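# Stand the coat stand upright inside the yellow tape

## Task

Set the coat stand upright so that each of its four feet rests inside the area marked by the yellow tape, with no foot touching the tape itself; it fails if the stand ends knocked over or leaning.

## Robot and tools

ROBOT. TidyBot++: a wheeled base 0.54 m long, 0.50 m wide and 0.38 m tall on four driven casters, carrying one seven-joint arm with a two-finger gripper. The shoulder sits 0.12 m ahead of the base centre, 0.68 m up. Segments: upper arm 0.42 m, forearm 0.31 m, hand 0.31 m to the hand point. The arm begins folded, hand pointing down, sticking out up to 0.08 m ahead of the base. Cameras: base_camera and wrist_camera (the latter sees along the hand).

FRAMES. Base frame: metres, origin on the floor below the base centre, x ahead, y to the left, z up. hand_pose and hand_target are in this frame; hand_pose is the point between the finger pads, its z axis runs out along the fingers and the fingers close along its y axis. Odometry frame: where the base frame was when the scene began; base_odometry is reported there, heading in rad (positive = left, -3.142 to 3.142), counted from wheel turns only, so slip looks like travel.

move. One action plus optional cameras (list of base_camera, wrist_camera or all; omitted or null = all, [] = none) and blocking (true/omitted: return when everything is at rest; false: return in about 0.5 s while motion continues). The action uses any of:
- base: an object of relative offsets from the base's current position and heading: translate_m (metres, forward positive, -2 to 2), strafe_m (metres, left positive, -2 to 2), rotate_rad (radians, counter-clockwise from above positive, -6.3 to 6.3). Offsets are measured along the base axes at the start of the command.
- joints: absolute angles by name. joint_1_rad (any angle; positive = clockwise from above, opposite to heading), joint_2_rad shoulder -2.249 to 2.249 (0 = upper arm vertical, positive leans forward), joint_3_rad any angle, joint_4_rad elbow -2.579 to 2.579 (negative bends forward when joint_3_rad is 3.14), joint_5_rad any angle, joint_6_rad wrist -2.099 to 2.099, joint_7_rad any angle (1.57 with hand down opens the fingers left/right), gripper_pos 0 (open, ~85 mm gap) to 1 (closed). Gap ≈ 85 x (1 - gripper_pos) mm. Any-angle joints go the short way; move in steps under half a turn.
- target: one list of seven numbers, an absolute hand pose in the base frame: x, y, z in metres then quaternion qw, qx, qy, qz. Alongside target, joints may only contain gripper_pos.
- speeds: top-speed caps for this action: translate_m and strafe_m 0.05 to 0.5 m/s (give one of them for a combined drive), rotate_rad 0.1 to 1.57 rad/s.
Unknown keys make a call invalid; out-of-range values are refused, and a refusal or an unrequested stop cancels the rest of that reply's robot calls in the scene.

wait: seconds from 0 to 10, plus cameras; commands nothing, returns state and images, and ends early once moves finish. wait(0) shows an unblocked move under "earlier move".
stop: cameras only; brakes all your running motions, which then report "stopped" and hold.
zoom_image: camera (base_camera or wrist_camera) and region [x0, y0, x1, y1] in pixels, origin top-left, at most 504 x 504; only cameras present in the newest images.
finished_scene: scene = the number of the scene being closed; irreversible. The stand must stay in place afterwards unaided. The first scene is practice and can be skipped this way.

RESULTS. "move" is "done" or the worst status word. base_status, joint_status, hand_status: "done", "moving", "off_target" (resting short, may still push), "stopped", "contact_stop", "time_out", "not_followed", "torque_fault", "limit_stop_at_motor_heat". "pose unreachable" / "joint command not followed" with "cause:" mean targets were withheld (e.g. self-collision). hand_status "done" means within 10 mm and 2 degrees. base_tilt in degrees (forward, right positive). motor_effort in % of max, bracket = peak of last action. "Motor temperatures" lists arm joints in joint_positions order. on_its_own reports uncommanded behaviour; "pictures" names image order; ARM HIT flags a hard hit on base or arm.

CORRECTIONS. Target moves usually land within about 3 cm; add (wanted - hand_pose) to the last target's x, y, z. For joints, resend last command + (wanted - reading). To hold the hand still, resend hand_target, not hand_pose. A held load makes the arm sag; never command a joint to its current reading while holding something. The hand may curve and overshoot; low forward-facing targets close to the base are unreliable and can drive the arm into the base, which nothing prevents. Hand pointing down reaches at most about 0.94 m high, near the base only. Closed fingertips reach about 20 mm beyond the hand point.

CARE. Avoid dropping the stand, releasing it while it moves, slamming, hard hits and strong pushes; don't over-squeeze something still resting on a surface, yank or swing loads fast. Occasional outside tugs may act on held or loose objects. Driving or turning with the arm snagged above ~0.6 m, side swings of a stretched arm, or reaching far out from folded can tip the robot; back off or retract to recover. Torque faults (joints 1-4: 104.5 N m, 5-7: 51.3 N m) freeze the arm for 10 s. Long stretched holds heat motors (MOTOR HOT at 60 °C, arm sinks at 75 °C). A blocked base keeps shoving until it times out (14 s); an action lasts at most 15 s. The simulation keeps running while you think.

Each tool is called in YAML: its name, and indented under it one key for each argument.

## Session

move:
  joints: {"joint_1_rad": 0.01, "joint_2_rad": -0.18, "joint_3_rad": 3.14, "joint_4_rad": -2.05, "joint_5_rad": -0.02, "joint_6_rad": 0.34, "joint_7_rad": 1.59, "gripper_pos": 0}

Scene clock: 2.20 s.
Motor temperatures (°C): [32 34 29 31 36 39 32]
move: done
base_odometry: x=+0.000 y=+0.000 heading=+0.000
base_tilt: forward=+0.4 right=+0.4
base_status: not commanded
joint_positions: joint_1_rad=-0.015 joint_2_rad=-0.203 joint_3_rad=+3.154 joint_4_rad=-2.056 joint_5_rad=-0.039 joint_6_rad=+0.306 joint_7_rad=+1.545 gripper_pos=+0.000
joint_status: all done
motor_effort: joint_1_rad=-1(2) joint_2_rad=-15(15) joint_3_rad=+0(2) joint_4_rad=+22(23) joint_5_rad=+0(1) joint_6_rad=+8(9) joint_7_rad=+0(1)
hand_pose: x=+0.6476 y=-0.0016 z=+1.0139 quat_wxyz=(-0.020, +0.698, -0.026, +0.715) (m; base frame)
hand_target: x=+0.6551 y=-0.0052 z=+1.0158 quat_wxyz=(+0.006, +0.693, -0.005, +0.721) (m; base frame)
hand_status: not commanded
pictures: base_camera, wrist_camera
Images, in order (width x height): base_camera 644x364, wrist_camera 644x476.

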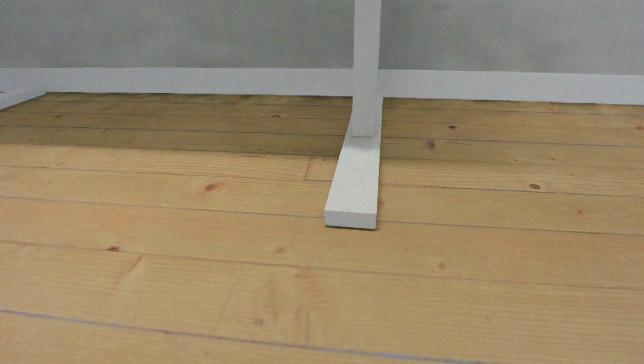

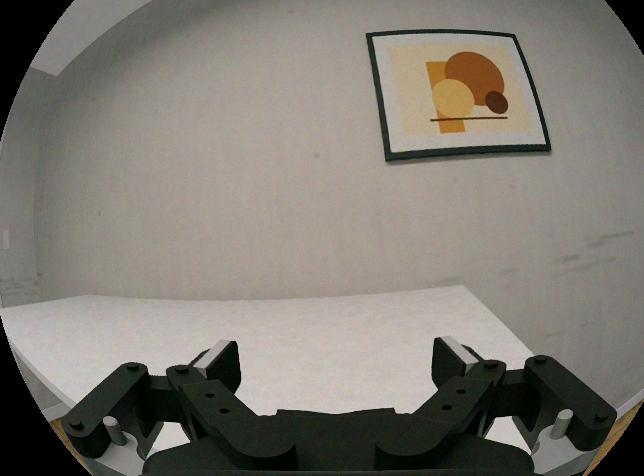

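move:
  joints: {"joint_2_rad": -1.0, "joint_4_rad": -2.4, "joint_6_rad": -0.17}
  base: {"rotate_rad": 1.4}

Scene clock: 13.20 s.
Motor temperatures (°C): [32 34 29 31 36 39 32]
move: done
base_odometry: x=+0.000 y=+0.000 heading=+1.399
base_tilt: forward=+0.3 right=+0.4
base_status: done
joint_positions: joint_1_rad=-0.005 joint_2_rad=-0.980 joint_3_rad=+3.139 joint_4_rad=-2.379 joint_5_rad=-0.039 joint_6_rad=-0.127 joint_7_rad=+1.545 gripper_pos=+0.000
joint_status: all done
motor_effort: joint_1_rad=-1(3) joint_2_rad=+8(17) joint_3_rad=+1(4) joint_4_rad=+23(24) joint_5_rad=+0(1) joint_6_rad=+8(9) joint_7_rad=+0(1)
hand_pose: x=+0.3904 y=+0.0055 z=+0.9834 quat_wxyz=(-0.026, +0.691, -0.017, +0.722) (m; base frame)
hand_target: x=+0.3860 y=+0.0003 z=+0.9628 quat_wxyz=(+0.002, +0.707, -0.002, +0.707) (m; base frame)
hand_status: not commanded
pictures: base_camera, wrist_camera
Images, in order (width x height): base_camera 644x364, wrist_camera 644x476.

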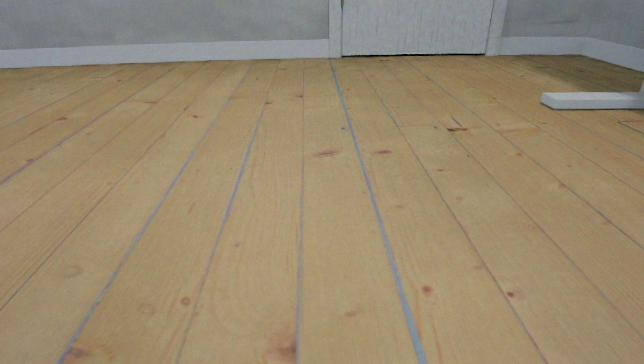

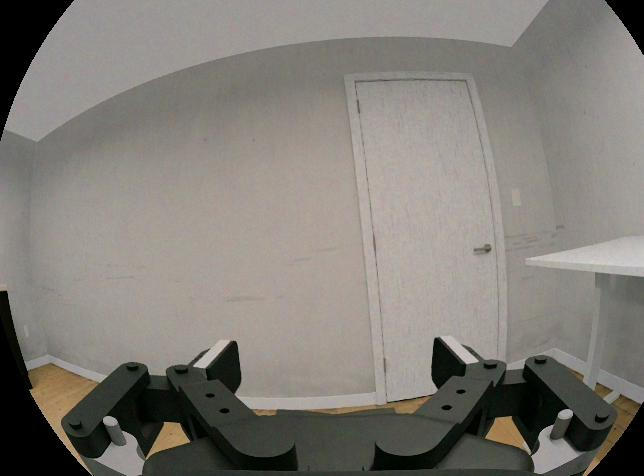

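move:
  base: {"rotate_rad": 1.4}

Scene clock: 18.10 s.
Motor temperatures (°C): [32 34 29 31 36 39 32]
move: done
base_odometry: x=+0.000 y=+0.000 heading=+2.798
base_tilt: forward=+0.4 right=+0.5
base_status: done
joint_positions: joint_1_rad=-0.005 joint_2_rad=-0.980 joint_3_rad=+3.139 joint_4_rad=-2.380 joint_5_rad=-0.039 joint_6_rad=-0.130 joint_7_rad=+1.545 gripper_pos=+0.000
joint_status: not commanded
motor_effort: joint_1_rad=-1(2) joint_2_rad=+8(9) joint_3_rad=+1(2) joint_4_rad=+23(23) joint_5_rad=+0(1) joint_6_rad=+8(9) joint_7_rad=+0(1)
hand_pose: x=+0.3904 y=+0.0054 z=+0.9825 quat_wxyz=(-0.026, +0.692, -0.017, +0.721) (m; base frame)
hand_target: x=+0.3860 y=+0.0003 z=+0.9628 quat_wxyz=(+0.002, +0.707, -0.002, +0.707) (m; base frame)
hand_status: not commanded
pictures: base_camera, wrist_camera
Images, in order (width x height): base_camera 644x364, wrist_camera 644x476.

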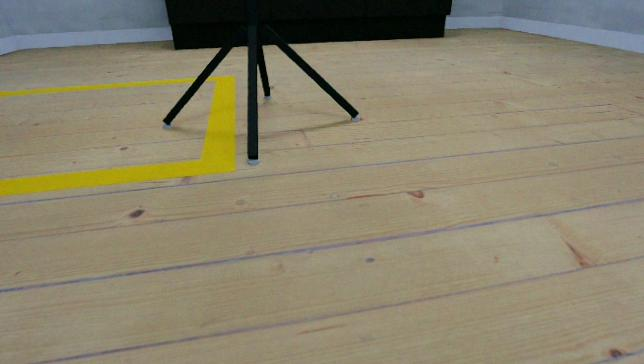

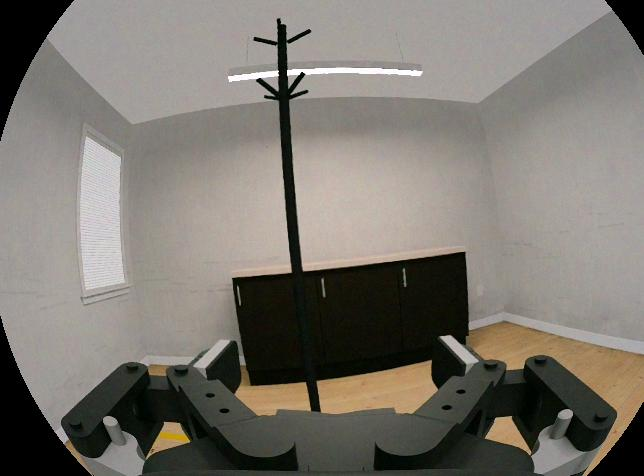

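move:
  base: {"translate_m": 0.35, "strafe_m": 0.12}
  joints: {"joint_1_rad": 0.01, "joint_2_rad": -0.16, "joint_3_rad": 3.13, "joint_4_rad": -2.06, "joint_5_rad": 0.06, "joint_6_rad": 0.34, "joint_7_rad": 1.62}

Scene clock: 46.93 s.
Motor temperatures (°C): [32 34 29 31 36 39 32]
move: done
base_odometry: x=-0.370 y=+0.005 heading=+2.799
base_tilt: forward=+0.4 right=+0.4
base_status: done
joint_positions: joint_1_rad=-0.005 joint_2_rad=-0.169 joint_3_rad=+3.139 joint_4_rad=-2.071 joint_5_rad=+0.017 joint_6_rad=+0.306 joint_7_rad=+1.574 gripper_pos=+0.000
joint_status: all done
motor_effort: joint_1_rad=+0(2) joint_2_rad=-16(19) joint_3_rad=+0(2) joint_4_rad=+22(24) joint_5_rad=+0(2) joint_6_rad=+9(10) joint_7_rad=+0(1)
hand_pose: x=+0.6566 y=+0.0074 z=+0.9866 quat_wxyz=(+0.002, +0.716, +0.012, +0.698) (m; base frame)
hand_target: x=+0.6605 y=+0.0090 z=+0.9987 quat_wxyz=(+0.031, +0.702, +0.045, +0.710) (m; base frame)
hand_status: not commanded
pictures: base_camera, wrist_camera
Images, in order (width x height): base_camera 644x364, wrist_camera 644x476.

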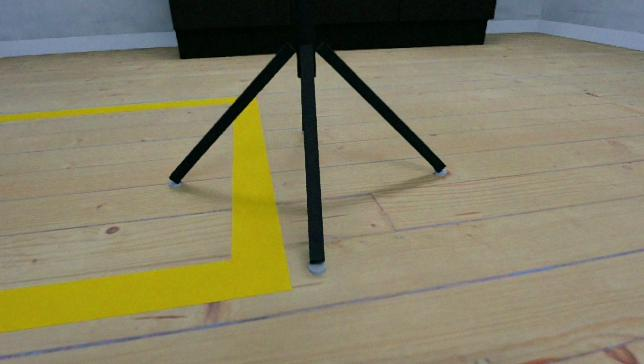

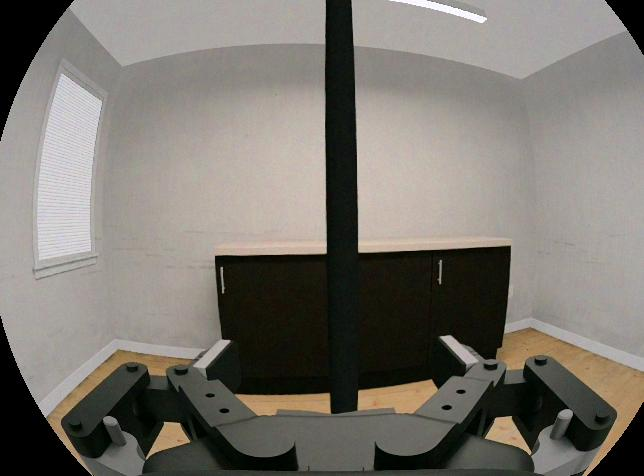

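move:
  base: {"translate_m": 0.2, "strafe_m": -0.006}
  speeds: {"translate_m": 0.25}

zoom_image:
  camera: "wrist_camera"
  region: [200, 200, 460, 440]

Scene clock: 60.90 s.
Motor temperatures (°C): [32 34 29 31 36 39 32]
move: done
base_odometry: x=-0.557 y=+0.078 heading=+2.799
base_tilt: forward=+0.3 right=+0.5
base_status: done
joint_positions: joint_1_rad=-0.005 joint_2_rad=-0.165 joint_3_rad=+3.138 joint_4_rad=-2.069 joint_5_rad=+0.018 joint_6_rad=+0.311 joint_7_rad=+1.575 gripper_pos=+0.000
joint_status: not commanded
motor_effort: joint_1_rad=-1(2) joint_2_rad=-16(19) joint_3_rad=+1(2) joint_4_rad=+22(23) joint_5_rad=+0(1) joint_6_rad=+8(9) joint_7_rad=+0(1)
hand_pose: x=+0.6582 y=+0.0077 z=+0.9869 quat_wxyz=(+0.003, +0.715, +0.012, +0.699) (m; base frame)
hand_target: x=+0.6605 y=+0.0090 z=+0.9987 quat_wxyz=(+0.031, +0.702, +0.045, +0.710) (m; base frame)
hand_status: not commanded
pictures: base_camera, wrist_camera
Images, in order (width x height): base_camera 644x364, wrist_camera 644x476.

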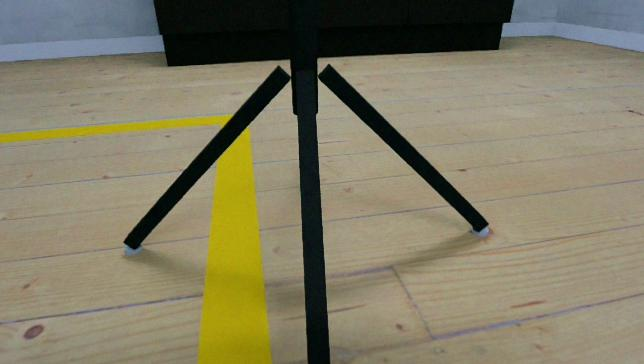

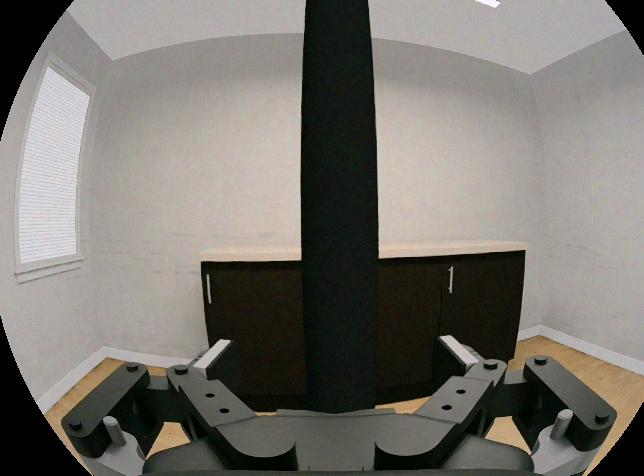

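Scaled by 1.938.

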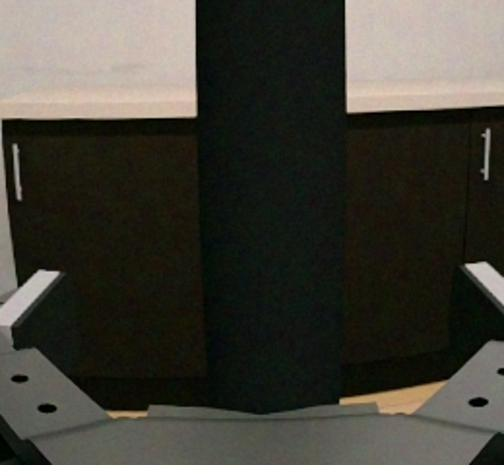

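move:
  base: {"translate_m": 0.038}
  speeds: {"translate_m": 0.1}
  cameras: []

move:
  joints: {"gripper_pos": 0.6}
  cameras: ["wrist_camera"]

Scene clock: 68.77 s.
Motor temperatures (°C): [32 34 29 31 36 39 32]
move: done
base_odometry: x=-0.593 y=+0.090 heading=+2.799
base_tilt: forward=+0.3 right=+0.5
base_status: done
joint_positions: joint_1_rad=-0.005 joint_2_rad=-0.163 joint_3_rad=+3.138 joint_4_rad=-2.068 joint_5_rad=+0.018 joint_6_rad=+0.311 joint_7_rad=+1.575 gripper_pos=+0.000
joint_status: not commanded
motor_effort: joint_1_rad=-1(3) joint_2_rad=-16(19) joint_3_rad=+1(2) joint_4_rad=+22(23) joint_5_rad=+0(1) joint_6_rad=+8(9) joint_7_rad=+0(1)
hand_pose: x=+0.6587 y=+0.0079 z=+0.9866 quat_wxyz=(+0.003, +0.715, +0.013, +0.699) (m; base frame)
hand_target: x=+0.6605 y=+0.0090 z=+0.9987 quat_wxyz=(+0.031, +0.702, +0.045, +0.710) (m; base frame)
hand_status: not commanded
pictures: none
No camera images: "cameras" was empty.

Scene clock: 69.63 s.
Motor temperatures (°C): [32 34 29 31 36 39 32]
move: done
base_odometry: x=-0.593 y=+0.090 heading=+2.799
base_tilt: forward=+0.4 right=+0.5
base_status: not commanded
joint_positions: joint_1_rad=-0.005 joint_2_rad=-0.163 joint_3_rad=+3.138 joint_4_rad=-2.068 joint_5_rad=+0.018 joint_6_rad=+0.311 joint_7_rad=+1.575 gripper_pos=+0.600
joint_status: all done
motor_effort: joint_1_rad=-1(2) joint_2_rad=-16(17) joint_3_rad=+1(1) joint_4_rad=+22(22) joint_5_rad=+0(1) joint_6_rad=+8(9) joint_7_rad=+0(1)
hand_pose: x=+0.6587 y=+0.0079 z=+0.9866 quat_wxyz=(+0.003, +0.715, +0.013, +0.699) (m; base frame)
hand_target: x=+0.6605 y=+0.0090 z=+0.9987 quat_wxyz=(+0.031, +0.702, +0.045, +0.710) (m; base frame)
hand_status: not commanded
pictures: wrist_camera
Images, in order (width x height): wrist_camera 644x476.

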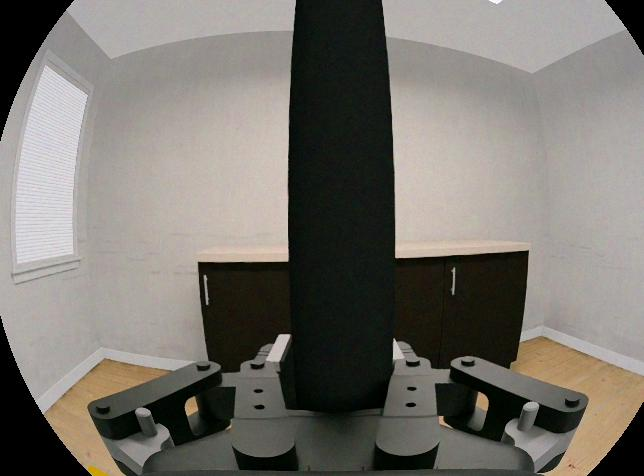

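move:
  joints: {"gripper_pos": 0.67}
  cameras: []

move:
  joints: {"gripper_pos": 0.85}
  cameras: ["wrist_camera"]

Scene clock: 76.33 s.
Motor temperatures (°C): [32 34 29 31 36 39 32]
move: done
base_odometry: x=-0.593 y=+0.090 heading=+2.799
base_tilt: forward=+0.3 right=+0.5
base_status: not commanded
joint_positions: joint_1_rad=+0.000 joint_2_rad=-0.163 joint_3_rad=+3.138 joint_4_rad=-2.068 joint_5_rad=+0.019 joint_6_rad=+0.311 joint_7_rad=+1.575 gripper_pos=+0.670
joint_status: all done
motor_effort: joint_1_rad=-1(4) joint_2_rad=-16(17) joint_3_rad=+0(3) joint_4_rad=+22(23) joint_5_rad=+0(1) joint_6_rad=+9(9) joint_7_rad=+0(0)
hand_pose: x=+0.6587 y=+0.0053 z=+0.9866 quat_wxyz=(+0.004, +0.715, +0.011, +0.699) (m; base frame)
hand_target: x=+0.6605 y=+0.0090 z=+0.9987 quat_wxyz=(+0.031, +0.702, +0.045, +0.710) (m; base frame)
hand_status: not commanded
pictures: none
No camera images: "cameras" was empty.

Scene clock: 76.93 s.
Motor temperatures (°C): [32 34 29 31 36 39 32]
move: off_target
base_odometry: x=-0.593 y=+0.090 heading=+2.799
base_tilt: forward=+0.3 right=+0.5
base_status: not commanded
joint_positions: joint_1_rad=+0.000 joint_2_rad=-0.163 joint_3_rad=+3.137 joint_4_rad=-2.068 joint_5_rad=+0.018 joint_6_rad=+0.311 joint_7_rad=+1.574 gripper_pos=+0.680
joint_status: gripper_pos off_target (ended at +0.680, target +0.850)
motor_effort: joint_1_rad=-1(2) joint_2_rad=-16(17) joint_3_rad=+1(1) joint_4_rad=+23(23) joint_5_rad=+5(6) joint_6_rad=+9(9) joint_7_rad=+5(7)
hand_pose: x=+0.6587 y=+0.0054 z=+0.9866 quat_wxyz=(+0.004, +0.715, +0.011, +0.699) (m; base frame)
hand_target: x=+0.6605 y=+0.0090 z=+0.9987 quat_wxyz=(+0.031, +0.702, +0.045, +0.710) (m; base frame)
hand_status: not commanded
pictures: wrist_camera
Images, in order (width x height): wrist_camera 644x476.

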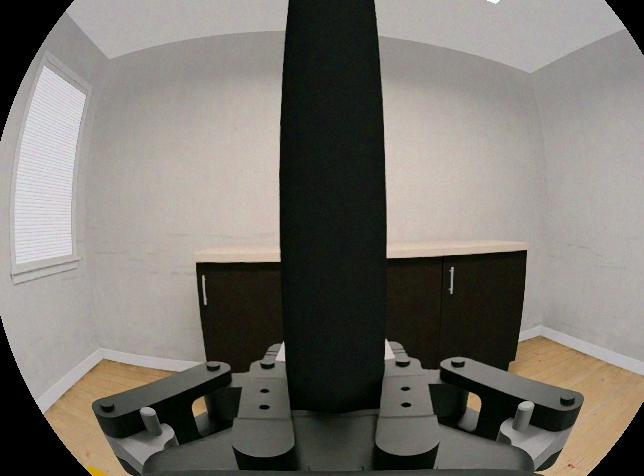

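move:
  joints: {"joint_2_rad": -0.28, "joint_4_rad": -1.92, "joint_6_rad": 0.41}
  cameras: []

move:
  joints: {"joint_2_rad": -0.305, "joint_4_rad": -1.88, "joint_6_rad": 0.425}
  cameras: ["base_camera"]

Scene clock: 85.87 s.
Motor temperatures (°C): [32 34 29 31 36 39 32]
move: off_target
base_odometry: x=-0.593 y=+0.090 heading=+2.799
base_tilt: forward=+0.4 right=+0.4
base_status: not commanded
joint_positions: joint_1_rad=+0.000 joint_2_rad=-0.164 joint_3_rad=+3.137 joint_4_rad=-2.061 joint_5_rad=+0.018 joint_6_rad=+0.305 joint_7_rad=+1.574 gripper_pos=+0.680
joint_status: joint_2_rad off_target (ended at -0.164, target -0.280); joint_4_rad off_target (ended at -2.061, target -1.920); joint_6_rad off_target (ended at +0.305, target +0.410)
motor_effort: joint_1_rad=+0(2) joint_2_rad=-38(38) joint_3_rad=+1(2) joint_4_rad=+47(47) joint_5_rad=+3(5) joint_6_rad=+28(28) joint_7_rad=+4(6)
hand_pose: x=+0.6592 y=+0.0058 z=+0.9894 quat_wxyz=(+0.004, +0.715, +0.011, +0.699) (m; base frame)
hand_target: x=+0.6096 y=+0.0109 z=+1.1682 quat_wxyz=(+0.036, +0.576, +0.041, +0.816) (m; base frame)
hand_status: not commanded
pictures: none
No camera images: "cameras" was empty.

Scene clock: 86.70 s.
Motor temperatures (°C): [32 34 29 31 36 39 32]
move: off_target
base_odometry: x=-0.593 y=+0.090 heading=+2.799
base_tilt: forward=+0.4 right=+0.4
base_status: not commanded
joint_positions: joint_1_rad=+0.000 joint_2_rad=-0.164 joint_3_rad=+3.137 joint_4_rad=-2.042 joint_5_rad=+0.030 joint_6_rad=+0.300 joint_7_rad=+1.587 gripper_pos=+0.681
joint_status: joint_2_rad off_target (ended at -0.164, target -0.305); joint_4_rad off_target (ended at -2.042, target -1.880); joint_6_rad off_target (ended at +0.300, target +0.425)
motor_effort: joint_1_rad=-1(2) joint_2_rad=-43(44) joint_3_rad=+0(2) joint_4_rad=+52(54) joint_5_rad=+0(4) joint_6_rad=+32(33) joint_7_rad=+0(4)
hand_pose: x=+0.6613 y=+0.0070 z=+0.9997 quat_wxyz=(+0.011, +0.709, +0.021, +0.705) (m; base frame)
hand_target: x=+0.5910 y=+0.0114 z=+1.2086 quat_wxyz=(+0.037, +0.543, +0.040, +0.838) (m; base frame)
hand_status: not commanded
pictures: base_camera
Images, in order (width x height): base_camera 644x364.

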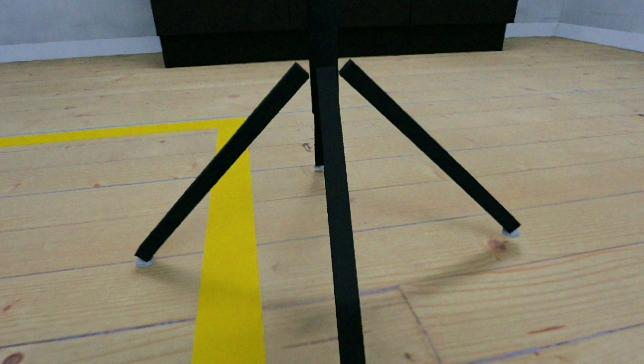

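move:
  joints: {"joint_2_rad": -0.315, "joint_4_rad": -1.865, "joint_6_rad": 0.425, "joint_7_rad": 1.59, "joint_5_rad": 0.045, "gripper_pos": 1.0}
  cameras: ["base_camera"]

Scene clock: 96.63 s.
Motor temperatures (°C): [32 35 29 32 36 39 32]
move: off_target
base_odometry: x=-0.593 y=+0.090 heading=+2.799
base_tilt: forward=+0.3 right=+0.4
base_status: not commanded
joint_positions: joint_1_rad=+0.000 joint_2_rad=-0.164 joint_3_rad=+3.137 joint_4_rad=-2.025 joint_5_rad=+0.030 joint_6_rad=+0.300 joint_7_rad=+1.586 gripper_pos=+0.681
joint_status: joint_2_rad off_target (ended at -0.164, target -0.315); joint_4_rad off_target (ended at -2.025, target -1.865); joint_6_rad off_target (ended at +0.300, target +0.425); gripper_pos off_target (ended at +0.681, target +1.000); the others done
motor_effort: joint_1_rad=-1(2) joint_2_rad=-44(45) joint_3_rad=+1(1) joint_4_rad=+53(54) joint_5_rad=+1(1) joint_6_rad=+33(34) joint_7_rad=+0(2)
hand_pose: x=+0.6628 y=+0.0070 z=+1.0100 quat_wxyz=(+0.011, +0.703, +0.021, +0.710) (m; base frame)
hand_target: x=+0.5837 y=+0.0096 z=+1.2224 quat_wxyz=(+0.021, +0.533, +0.026, +0.846) (m; base frame)
hand_status: not commanded
pictures: base_camera
Images, in order (width x height): base_camera 644x364.

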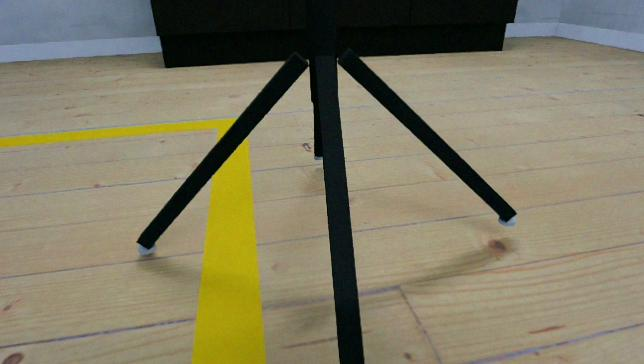

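move:
  base: {"strafe_m": 0.57, "translate_m": 0.06}
  speeds: {"strafe_m": 0.2}
  joints: {"joint_7_rad": 1.56}
  cameras: ["base_camera"]

Scene clock: 115.13 s.
Motor temperatures (°C): [32 36 29 33 36 40 32]
move: done
base_odometry: x=-0.841 y=-0.427 heading=+2.799
base_tilt: forward=+0.3 right=+0.4
base_status: done
joint_positions: joint_1_rad=+0.006 joint_2_rad=-0.164 joint_3_rad=+3.127 joint_4_rad=-2.024 joint_5_rad=+0.032 joint_6_rad=+0.300 joint_7_rad=+1.580 gripper_pos=+0.681
joint_status: all done
motor_effort: joint_1_rad=-1(5) joint_2_rad=-43(44) joint_3_rad=+1(4) joint_4_rad=+52(53) joint_5_rad=-1(4) joint_6_rad=+32(33) joint_7_rad=+0(4)
hand_pose: x=+0.6627 y=+0.0093 z=+1.0100 quat_wxyz=(+0.009, +0.703, +0.021, +0.710) (m; base frame)
hand_target: x=+0.5837 y=+0.0096 z=+1.2224 quat_wxyz=(+0.008, +0.533, +0.018, +0.846) (m; base frame)
hand_status: not commanded
pictures: base_camera
Images, in order (width x height): base_camera 644x364.

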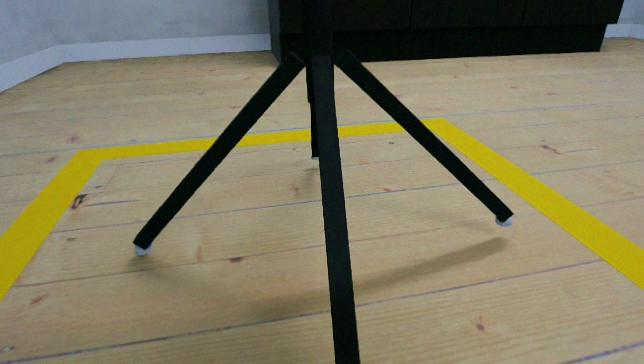

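move:
  base: {"translate_m": 0.03}
  speeds: {"translate_m": 0.15}
  joints: {"joint_7_rad": 1.525, "joint_2_rad": -0.308, "joint_4_rad": -1.878, "joint_6_rad": 0.428}
  cameras: ["base_camera"]

Scene clock: 132.90 s.
Motor temperatures (°C): [32 36 29 34 36 41 32]
move: off_target
base_odometry: x=-0.869 y=-0.417 heading=+2.800
base_tilt: forward=+0.4 right=+0.5
base_status: done
joint_positions: joint_1_rad=+0.006 joint_2_rad=-0.151 joint_3_rad=+3.127 joint_4_rad=-2.024 joint_5_rad=+0.035 joint_6_rad=+0.299 joint_7_rad=+1.557 gripper_pos=+0.681
joint_status: joint_2_rad off_target (ended at -0.151, target -0.308); joint_4_rad off_target (ended at -2.024, target -1.878); joint_6_rad off_target (ended at +0.299, target +0.428); the others done
motor_effort: joint_1_rad=-1(2) joint_2_rad=-44(47) joint_3_rad=+0(3) joint_4_rad=+53(55) joint_5_rad=-1(3) joint_6_rad=+33(34) joint_7_rad=-1(3)
hand_pose: x=+0.6669 y=+0.0095 z=+1.0031 quat_wxyz=(+0.001, +0.708, +0.014, +0.706) (m; base frame)
hand_target: x=+0.5888 y=+0.0095 z=+1.2122 quat_wxyz=(-0.007, +0.541, +0.008, +0.841) (m; base frame)
hand_status: not commanded
pictures: base_camera
Images, in order (width x height): base_camera 644x364.

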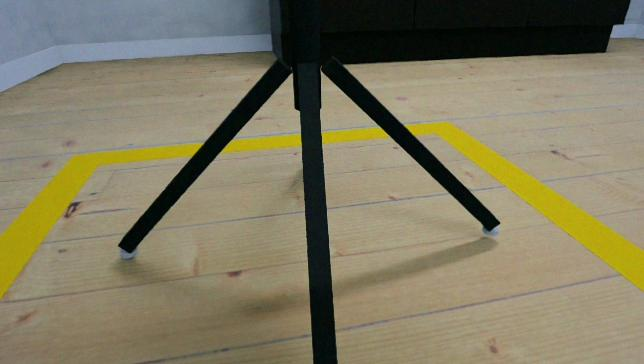

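move:
  joints: {"joint_2_rad": -0.302, "joint_4_rad": -1.895, "joint_6_rad": 0.435}
  cameras: []

move:
  joints: {"joint_2_rad": -0.296, "joint_4_rad": -1.912, "joint_6_rad": 0.44}
  cameras: []

move:
  joints: {"joint_2_rad": -0.285, "joint_4_rad": -1.93, "joint_6_rad": 0.44}
  cameras: ["base_camera"]

Scene clock: 142.63 s.
Motor temperatures (°C): [32 37 29 34 36 41 32]
move: off_target
base_odometry: x=-0.869 y=-0.417 heading=+2.800
base_tilt: forward=+0.4 right=+0.4
base_status: not commanded
joint_positions: joint_1_rad=+0.006 joint_2_rad=-0.151 joint_3_rad=+3.127 joint_4_rad=-2.031 joint_5_rad=+0.035 joint_6_rad=+0.299 joint_7_rad=+1.557 gripper_pos=+0.681
joint_status: joint_2_rad off_target (ended at -0.151, target -0.302); joint_4_rad off_target (ended at -2.031, target -1.895); joint_6_rad off_target (ended at +0.299, target +0.435)
motor_effort: joint_1_rad=-1(2) joint_2_rad=-44(46) joint_3_rad=+1(1) joint_4_rad=+53(53) joint_5_rad=+0(1) joint_6_rad=+33(33) joint_7_rad=+0(1)
hand_pose: x=+0.6662 y=+0.0095 z=+0.9992 quat_wxyz=(+0.001, +0.710, +0.014, +0.704) (m; base frame)
hand_target: x=+0.5932 y=+0.0096 z=+1.2012 quat_wxyz=(-0.007, +0.547, +0.008, +0.837) (m; base frame)
hand_status: not commanded
pictures: none
No camera images: "cameras" was empty.

Scene clock: 143.30 s.
Motor temperatures (°C): [32 37 29 34 36 41 32]
move: off_target
base_odometry: x=-0.869 y=-0.417 heading=+2.800
base_tilt: forward=+0.4 right=+0.5
base_status: not commanded
joint_positions: joint_1_rad=+0.006 joint_2_rad=-0.151 joint_3_rad=+3.127 joint_4_rad=-2.043 joint_5_rad=+0.035 joint_6_rad=+0.300 joint_7_rad=+1.557 gripper_pos=+0.681
joint_status: joint_2_rad off_target (ended at -0.151, target -0.296); joint_4_rad off_target (ended at -2.043, target -1.912); joint_6_rad off_target (ended at +0.300, target +0.440)
motor_effort: joint_1_rad=+0(2) joint_2_rad=-42(44) joint_3_rad=+0(1) joint_4_rad=+51(53) joint_5_rad=+0(1) joint_6_rad=+31(33) joint_7_rad=+1(1)
hand_pose: x=+0.6651 y=+0.0095 z=+0.9920 quat_wxyz=(+0.001, +0.714, +0.014, +0.700) (m; base frame)
hand_target: x=+0.5975 y=+0.0096 z=+1.1896 quat_wxyz=(-0.007, +0.555, +0.008, +0.832) (m; base frame)
hand_status: not commanded
pictures: none
No camera images: "cameras" was empty.

Scene clock: 143.87 s.
Motor temperatures (°C): [32 37 29 34 36 41 32]
move: off_target
base_odometry: x=-0.869 y=-0.417 heading=+2.800
base_tilt: forward=+0.4 right=+0.5
base_status: not commanded
joint_positions: joint_1_rad=+0.006 joint_2_rad=-0.151 joint_3_rad=+3.127 joint_4_rad=-2.044 joint_5_rad=+0.035 joint_6_rad=+0.302 joint_7_rad=+1.557 gripper_pos=+0.681
joint_status: joint_2_rad off_target (ended at -0.151, target -0.285); joint_4_rad off_target (ended at -2.044, target -1.930); joint_6_rad off_target (ended at +0.302, target +0.440)
motor_effort: joint_1_rad=-2(2) joint_2_rad=-40(42) joint_3_rad=+0(1) joint_4_rad=+48(50) joint_5_rad=+0(1) joint_6_rad=+30(31) joint_7_rad=+1(1)
hand_pose: x=+0.6650 y=+0.0095 z=+0.9918 quat_wxyz=(+0.001, +0.714, +0.014, +0.700) (m; base frame)
hand_target: x=+0.6048 y=+0.0095 z=+1.1734 quat_wxyz=(-0.007, +0.567, +0.008, +0.824) (m; base frame)
hand_status: not commanded
pictures: base_camera
Images, in order (width x height): base_camera 644x364.

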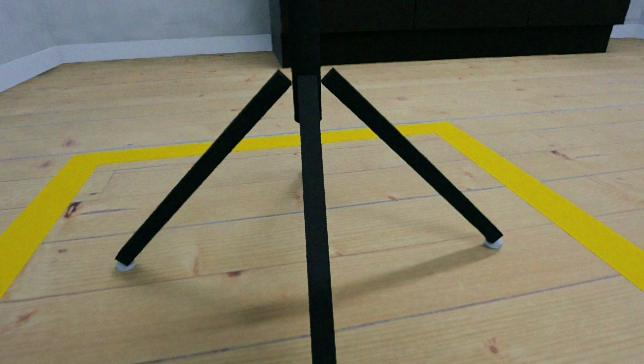

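move:
  joints: {"joint_2_rad": -0.25, "joint_4_rad": -1.97, "joint_6_rad": 0.415}
  cameras: []

move:
  joints: {"joint_2_rad": -0.205, "joint_4_rad": -2.015, "joint_6_rad": 0.375}
  cameras: []

move:
  joints: {"joint_2_rad": -0.165, "joint_4_rad": -2.055, "joint_6_rad": 0.335}
  cameras: ["base_camera"]

Scene clock: 150.57 s.
Motor temperatures (°C): [32 37 29 35 36 41 32]
move: off_target
base_odometry: x=-0.869 y=-0.417 heading=+2.800
base_tilt: forward=+0.3 right=+0.4
base_status: not commanded
joint_positions: joint_1_rad=+0.006 joint_2_rad=-0.151 joint_3_rad=+3.131 joint_4_rad=-2.047 joint_5_rad=+0.035 joint_6_rad=+0.304 joint_7_rad=+1.556 gripper_pos=+0.681
joint_status: joint_2_rad off_target (ended at -0.151, target -0.250); joint_4_rad off_target (ended at -2.047, target -1.970); joint_6_rad off_target (ended at +0.304, target +0.415)
motor_effort: joint_1_rad=-4(4) joint_2_rad=-34(40) joint_3_rad=-1(2) joint_4_rad=+42(49) joint_5_rad=+1(3) joint_6_rad=+24(29) joint_7_rad=+2(2)
hand_pose: x=+0.6648 y=+0.0075 z=+0.9906 quat_wxyz=(+0.002, +0.715, +0.012, +0.699) (m; base frame)
hand_target: x=+0.6260 y=+0.0089 z=+1.1243 quat_wxyz=(-0.007, +0.607, +0.007, +0.794) (m; base frame)
hand_status: not commanded
pictures: none
No camera images: "cameras" was empty.

Scene clock: 151.27 s.
Motor temperatures (°C): [32 37 29 35 36 41 32]
move: off_target
base_odometry: x=-0.869 y=-0.417 heading=+2.800
base_tilt: forward=+0.4 right=+0.5
base_status: not commanded
joint_positions: joint_1_rad=+0.006 joint_2_rad=-0.150 joint_3_rad=+3.132 joint_4_rad=-2.048 joint_5_rad=+0.035 joint_6_rad=+0.304 joint_7_rad=+1.556 gripper_pos=+0.681
joint_status: joint_2_rad off_target (ended at -0.150, target -0.205); the others done
motor_effort: joint_1_rad=-4(4) joint_2_rad=-26(36) joint_3_rad=-2(2) joint_4_rad=+34(42) joint_5_rad=+2(3) joint_6_rad=+17(25) joint_7_rad=+1(2)
hand_pose: x=+0.6647 y=+0.0070 z=+0.9894 quat_wxyz=(+0.002, +0.715, +0.012, +0.699) (m; base frame)
hand_target: x=+0.6470 y=+0.0081 z=+1.0612 quat_wxyz=(-0.007, +0.658, +0.006, +0.753) (m; base frame)
hand_status: not commanded
pictures: none
No camera images: "cameras" was empty.

Scene clock: 151.93 s.
Motor temperatures (°C): [32 37 29 34 36 41 32]
move: done
base_odometry: x=-0.869 y=-0.417 heading=+2.800
base_tilt: forward=+0.3 right=+0.5
base_status: not commanded
joint_positions: joint_1_rad=+0.006 joint_2_rad=-0.150 joint_3_rad=+3.132 joint_4_rad=-2.050 joint_5_rad=+0.035 joint_6_rad=+0.304 joint_7_rad=+1.556 gripper_pos=+0.681
joint_status: all done
motor_effort: joint_1_rad=-3(4) joint_2_rad=-18(26) joint_3_rad=-2(3) joint_4_rad=+25(33) joint_5_rad=+1(3) joint_6_rad=+11(17) joint_7_rad=+2(3)
hand_pose: x=+0.6646 y=+0.0066 z=+0.9884 quat_wxyz=(+0.002, +0.716, +0.012, +0.698) (m; base frame)
hand_target: x=+0.6594 y=+0.0074 z=+1.0030 quat_wxyz=(-0.006, +0.702, +0.005, +0.713) (m; base frame)
hand_status: not commanded
pictures: base_camera
Images, in order (width x height): base_camera 644x364.

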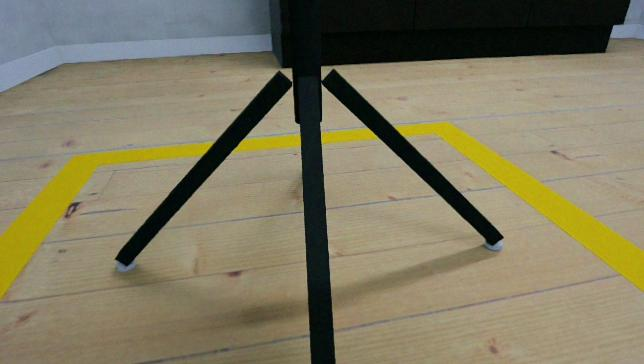

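move:
  joints: {"joint_2_rad": -0.155, "joint_4_rad": -2.075, "joint_6_rad": 0.32, "gripper_pos": 0.75}
  cameras: []

move:
  joints: {"gripper_pos": 0.675}
  cameras: []

move:
  joints: {"gripper_pos": 0.63}

Scene clock: 161.03 s.
Motor temperatures (°C): [32 37 29 34 36 41 32]
move: off_target
base_odometry: x=-0.869 y=-0.417 heading=+2.800
base_tilt: forward=+0.4 right=+0.4
base_status: not commanded
joint_positions: joint_1_rad=+0.006 joint_2_rad=-0.150 joint_3_rad=+3.133 joint_4_rad=-2.051 joint_5_rad=+0.035 joint_6_rad=+0.305 joint_7_rad=+1.556 gripper_pos=+0.681
joint_status: gripper_pos off_target (ended at +0.681, target +0.750); the others done
motor_effort: joint_1_rad=-4(4) joint_2_rad=-14(19) joint_3_rad=-2(3) joint_4_rad=+21(25) joint_5_rad=+2(3) joint_6_rad=+8(11) joint_7_rad=+2(3)
hand_pose: x=+0.6644 y=+0.0062 z=+0.9878 quat_wxyz=(+0.002, +0.716, +0.011, +0.698) (m; base frame)
hand_target: x=+0.6604 y=+0.0071 z=+0.9807 quat_wxyz=(-0.006, +0.717, +0.005, +0.697) (m; base frame)
hand_status: not commanded
pictures: none
No camera images: "cameras" was empty.

Scene clock: 161.57 s.
Motor temperatures (°C): [32 37 29 34 36 41 32]
move: done
base_odometry: x=-0.869 y=-0.417 heading=+2.800
base_tilt: forward=+0.4 right=+0.5
base_status: not commanded
joint_positions: joint_1_rad=+0.006 joint_2_rad=-0.151 joint_3_rad=+3.133 joint_4_rad=-2.052 joint_5_rad=+0.035 joint_6_rad=+0.305 joint_7_rad=+1.556 gripper_pos=+0.675
joint_status: all done
motor_effort: joint_1_rad=-4(5) joint_2_rad=-13(14) joint_3_rad=-2(3) joint_4_rad=+22(22) joint_5_rad=+1(2) joint_6_rad=+8(8) joint_7_rad=+0(2)
hand_pose: x=+0.6642 y=+0.0059 z=+0.9877 quat_wxyz=(+0.002, +0.716, +0.011, +0.698) (m; base frame)
hand_target: x=+0.6604 y=+0.0071 z=+0.9807 quat_wxyz=(-0.006, +0.717, +0.005, +0.697) (m; base frame)
hand_status: not commanded
pictures: none
No camera images: "cameras" was empty.

Scene clock: 162.17 s.
Motor temperatures (°C): [32 37 29 34 36 41 32]
move: done
base_odometry: x=-0.869 y=-0.417 heading=+2.800
base_tilt: forward=+0.3 right=+0.5
base_status: not commanded
joint_positions: joint_1_rad=+0.009 joint_2_rad=-0.151 joint_3_rad=+3.136 joint_4_rad=-2.055 joint_5_rad=+0.035 joint_6_rad=+0.305 joint_7_rad=+1.556 gripper_pos=+0.630
joint_status: all done
motor_effort: joint_1_rad=-3(6) joint_2_rad=-16(17) joint_3_rad=-2(4) joint_4_rad=+22(23) joint_5_rad=+1(1) joint_6_rad=+9(9) joint_7_rad=+0(1)
hand_pose: x=+0.6639 y=+0.0028 z=+0.9858 quat_wxyz=(+0.004, +0.717, +0.009, +0.697) (m; base frame)
hand_target: x=+0.6604 y=+0.0071 z=+0.9807 quat_wxyz=(-0.006, +0.717, +0.005, +0.697) (m; base frame)
hand_status: not commanded
pictures: base_camera, wrist_camera
Images, in order (width x height): base_camera 644x364, wrist_camera 644x476.

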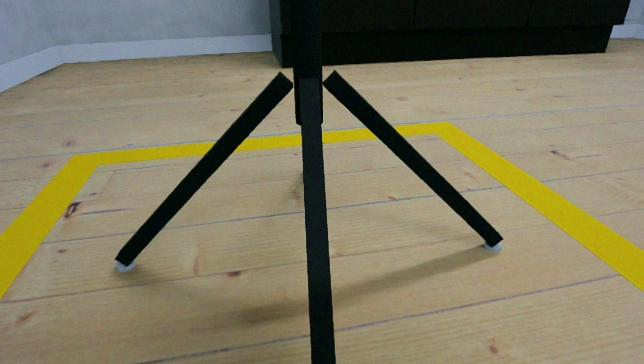

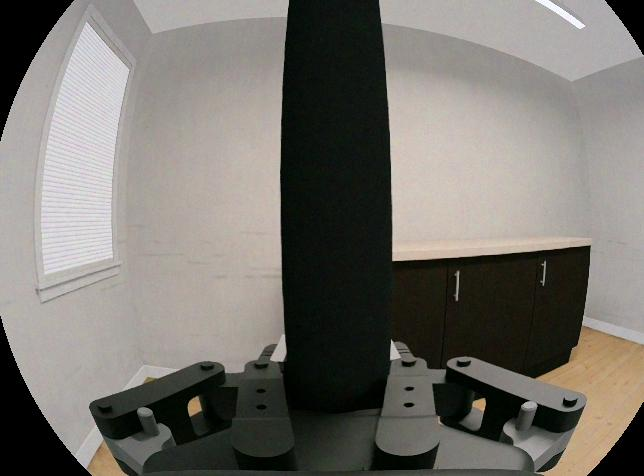

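Stable. Open and back away.

move:
  joints: {"gripper_pos": 0.0}
  cameras: ["wrist_camera"]

move:
  base: {"translate_m": -0.45}
  speeds: {"translate_m": 0.25}

Scene clock: 166.97 s.
Motor temperatures (°C): [32 37 29 34 36 41 32]
move: done
base_odometry: x=-0.869 y=-0.417 heading=+2.800
base_tilt: forward=+0.3 right=+0.5
base_status: not commanded
joint_positions: joint_1_rad=+0.009 joint_2_rad=-0.151 joint_3_rad=+3.136 joint_4_rad=-2.055 joint_5_rad=+0.035 joint_6_rad=+0.305 joint_7_rad=+1.556 gripper_pos=+0.000
joint_status: all done
motor_effort: joint_1_rad=-1(2) joint_2_rad=-17(17) joint_3_rad=+1(1) joint_4_rad=+22(22) joint_5_rad=+0(1) joint_6_rad=+8(9) joint_7_rad=+0(1)
hand_pose: x=+0.6639 y=+0.0030 z=+0.9858 quat_wxyz=(+0.004, +0.717, +0.009, +0.697) (m; base frame)
hand_target: x=+0.6604 y=+0.0071 z=+0.9807 quat_wxyz=(-0.006, +0.717, +0.005, +0.697) (m; base frame)
hand_status: not commanded
pictures: wrist_camera
Images, in order (width x height): wrist_camera 644x476.

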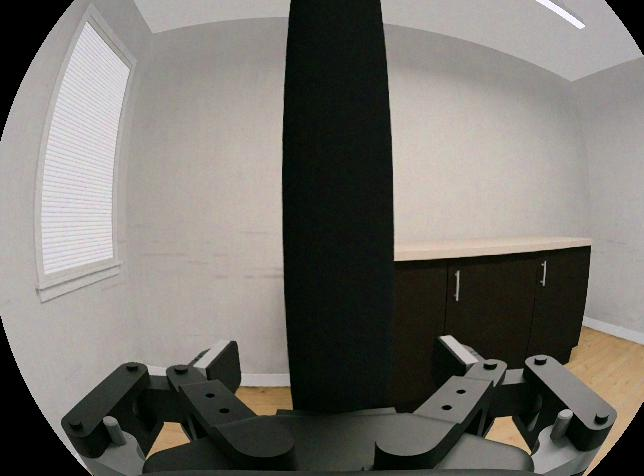

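Scene clock: 169.63 s.
Motor temperatures (°C): [32 37 29 34 36 41 32]
move: done
base_odometry: x=-0.445 y=-0.568 heading=+2.800
base_tilt: forward=+0.3 right=+0.4
base_status: done
joint_positions: joint_1_rad=+0.009 joint_2_rad=-0.150 joint_3_rad=+3.135 joint_4_rad=-2.056 joint_5_rad=+0.035 joint_6_rad=+0.305 joint_7_rad=+1.556 gripper_pos=+0.000
joint_status: not commanded
motor_effort: joint_1_rad=-1(2) joint_2_rad=-16(21) joint_3_rad=+0(2) joint_4_rad=+22(23) joint_5_rad=+0(1) joint_6_rad=+9(9) joint_7_rad=+0(1)
hand_pose: x=+0.6639 y=+0.0034 z=+0.9849 quat_wxyz=(+0.004, +0.718, +0.009, +0.696) (m; base frame)
hand_target: x=+0.6604 y=+0.0071 z=+0.9807 quat_wxyz=(-0.006, +0.717, +0.005, +0.697) (m; base frame)
hand_status: not commanded
pictures: base_camera, wrist_camera
Images, in order (width x height): base_camera 644x364, wrist_camera 644x476.

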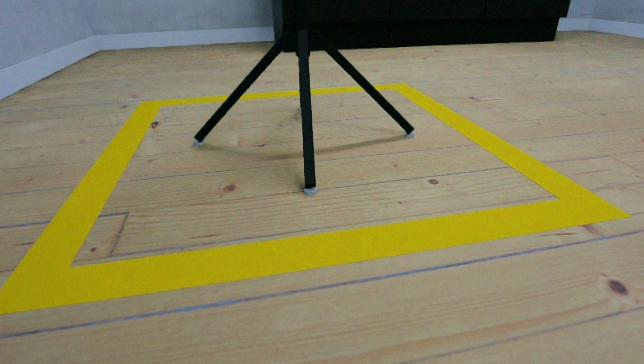

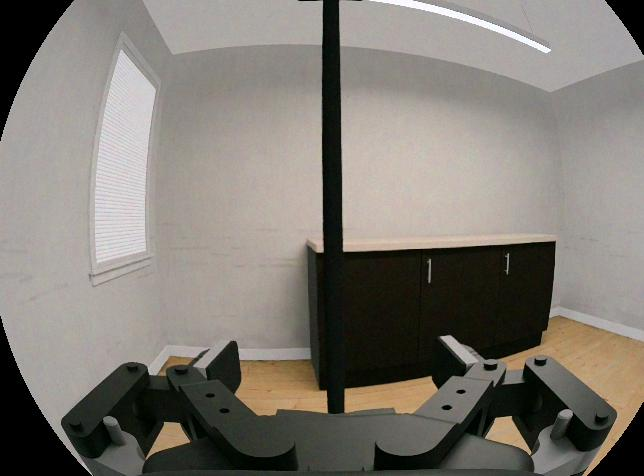

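finished_scene:
  scene: 2

The scene is finished: the task was done.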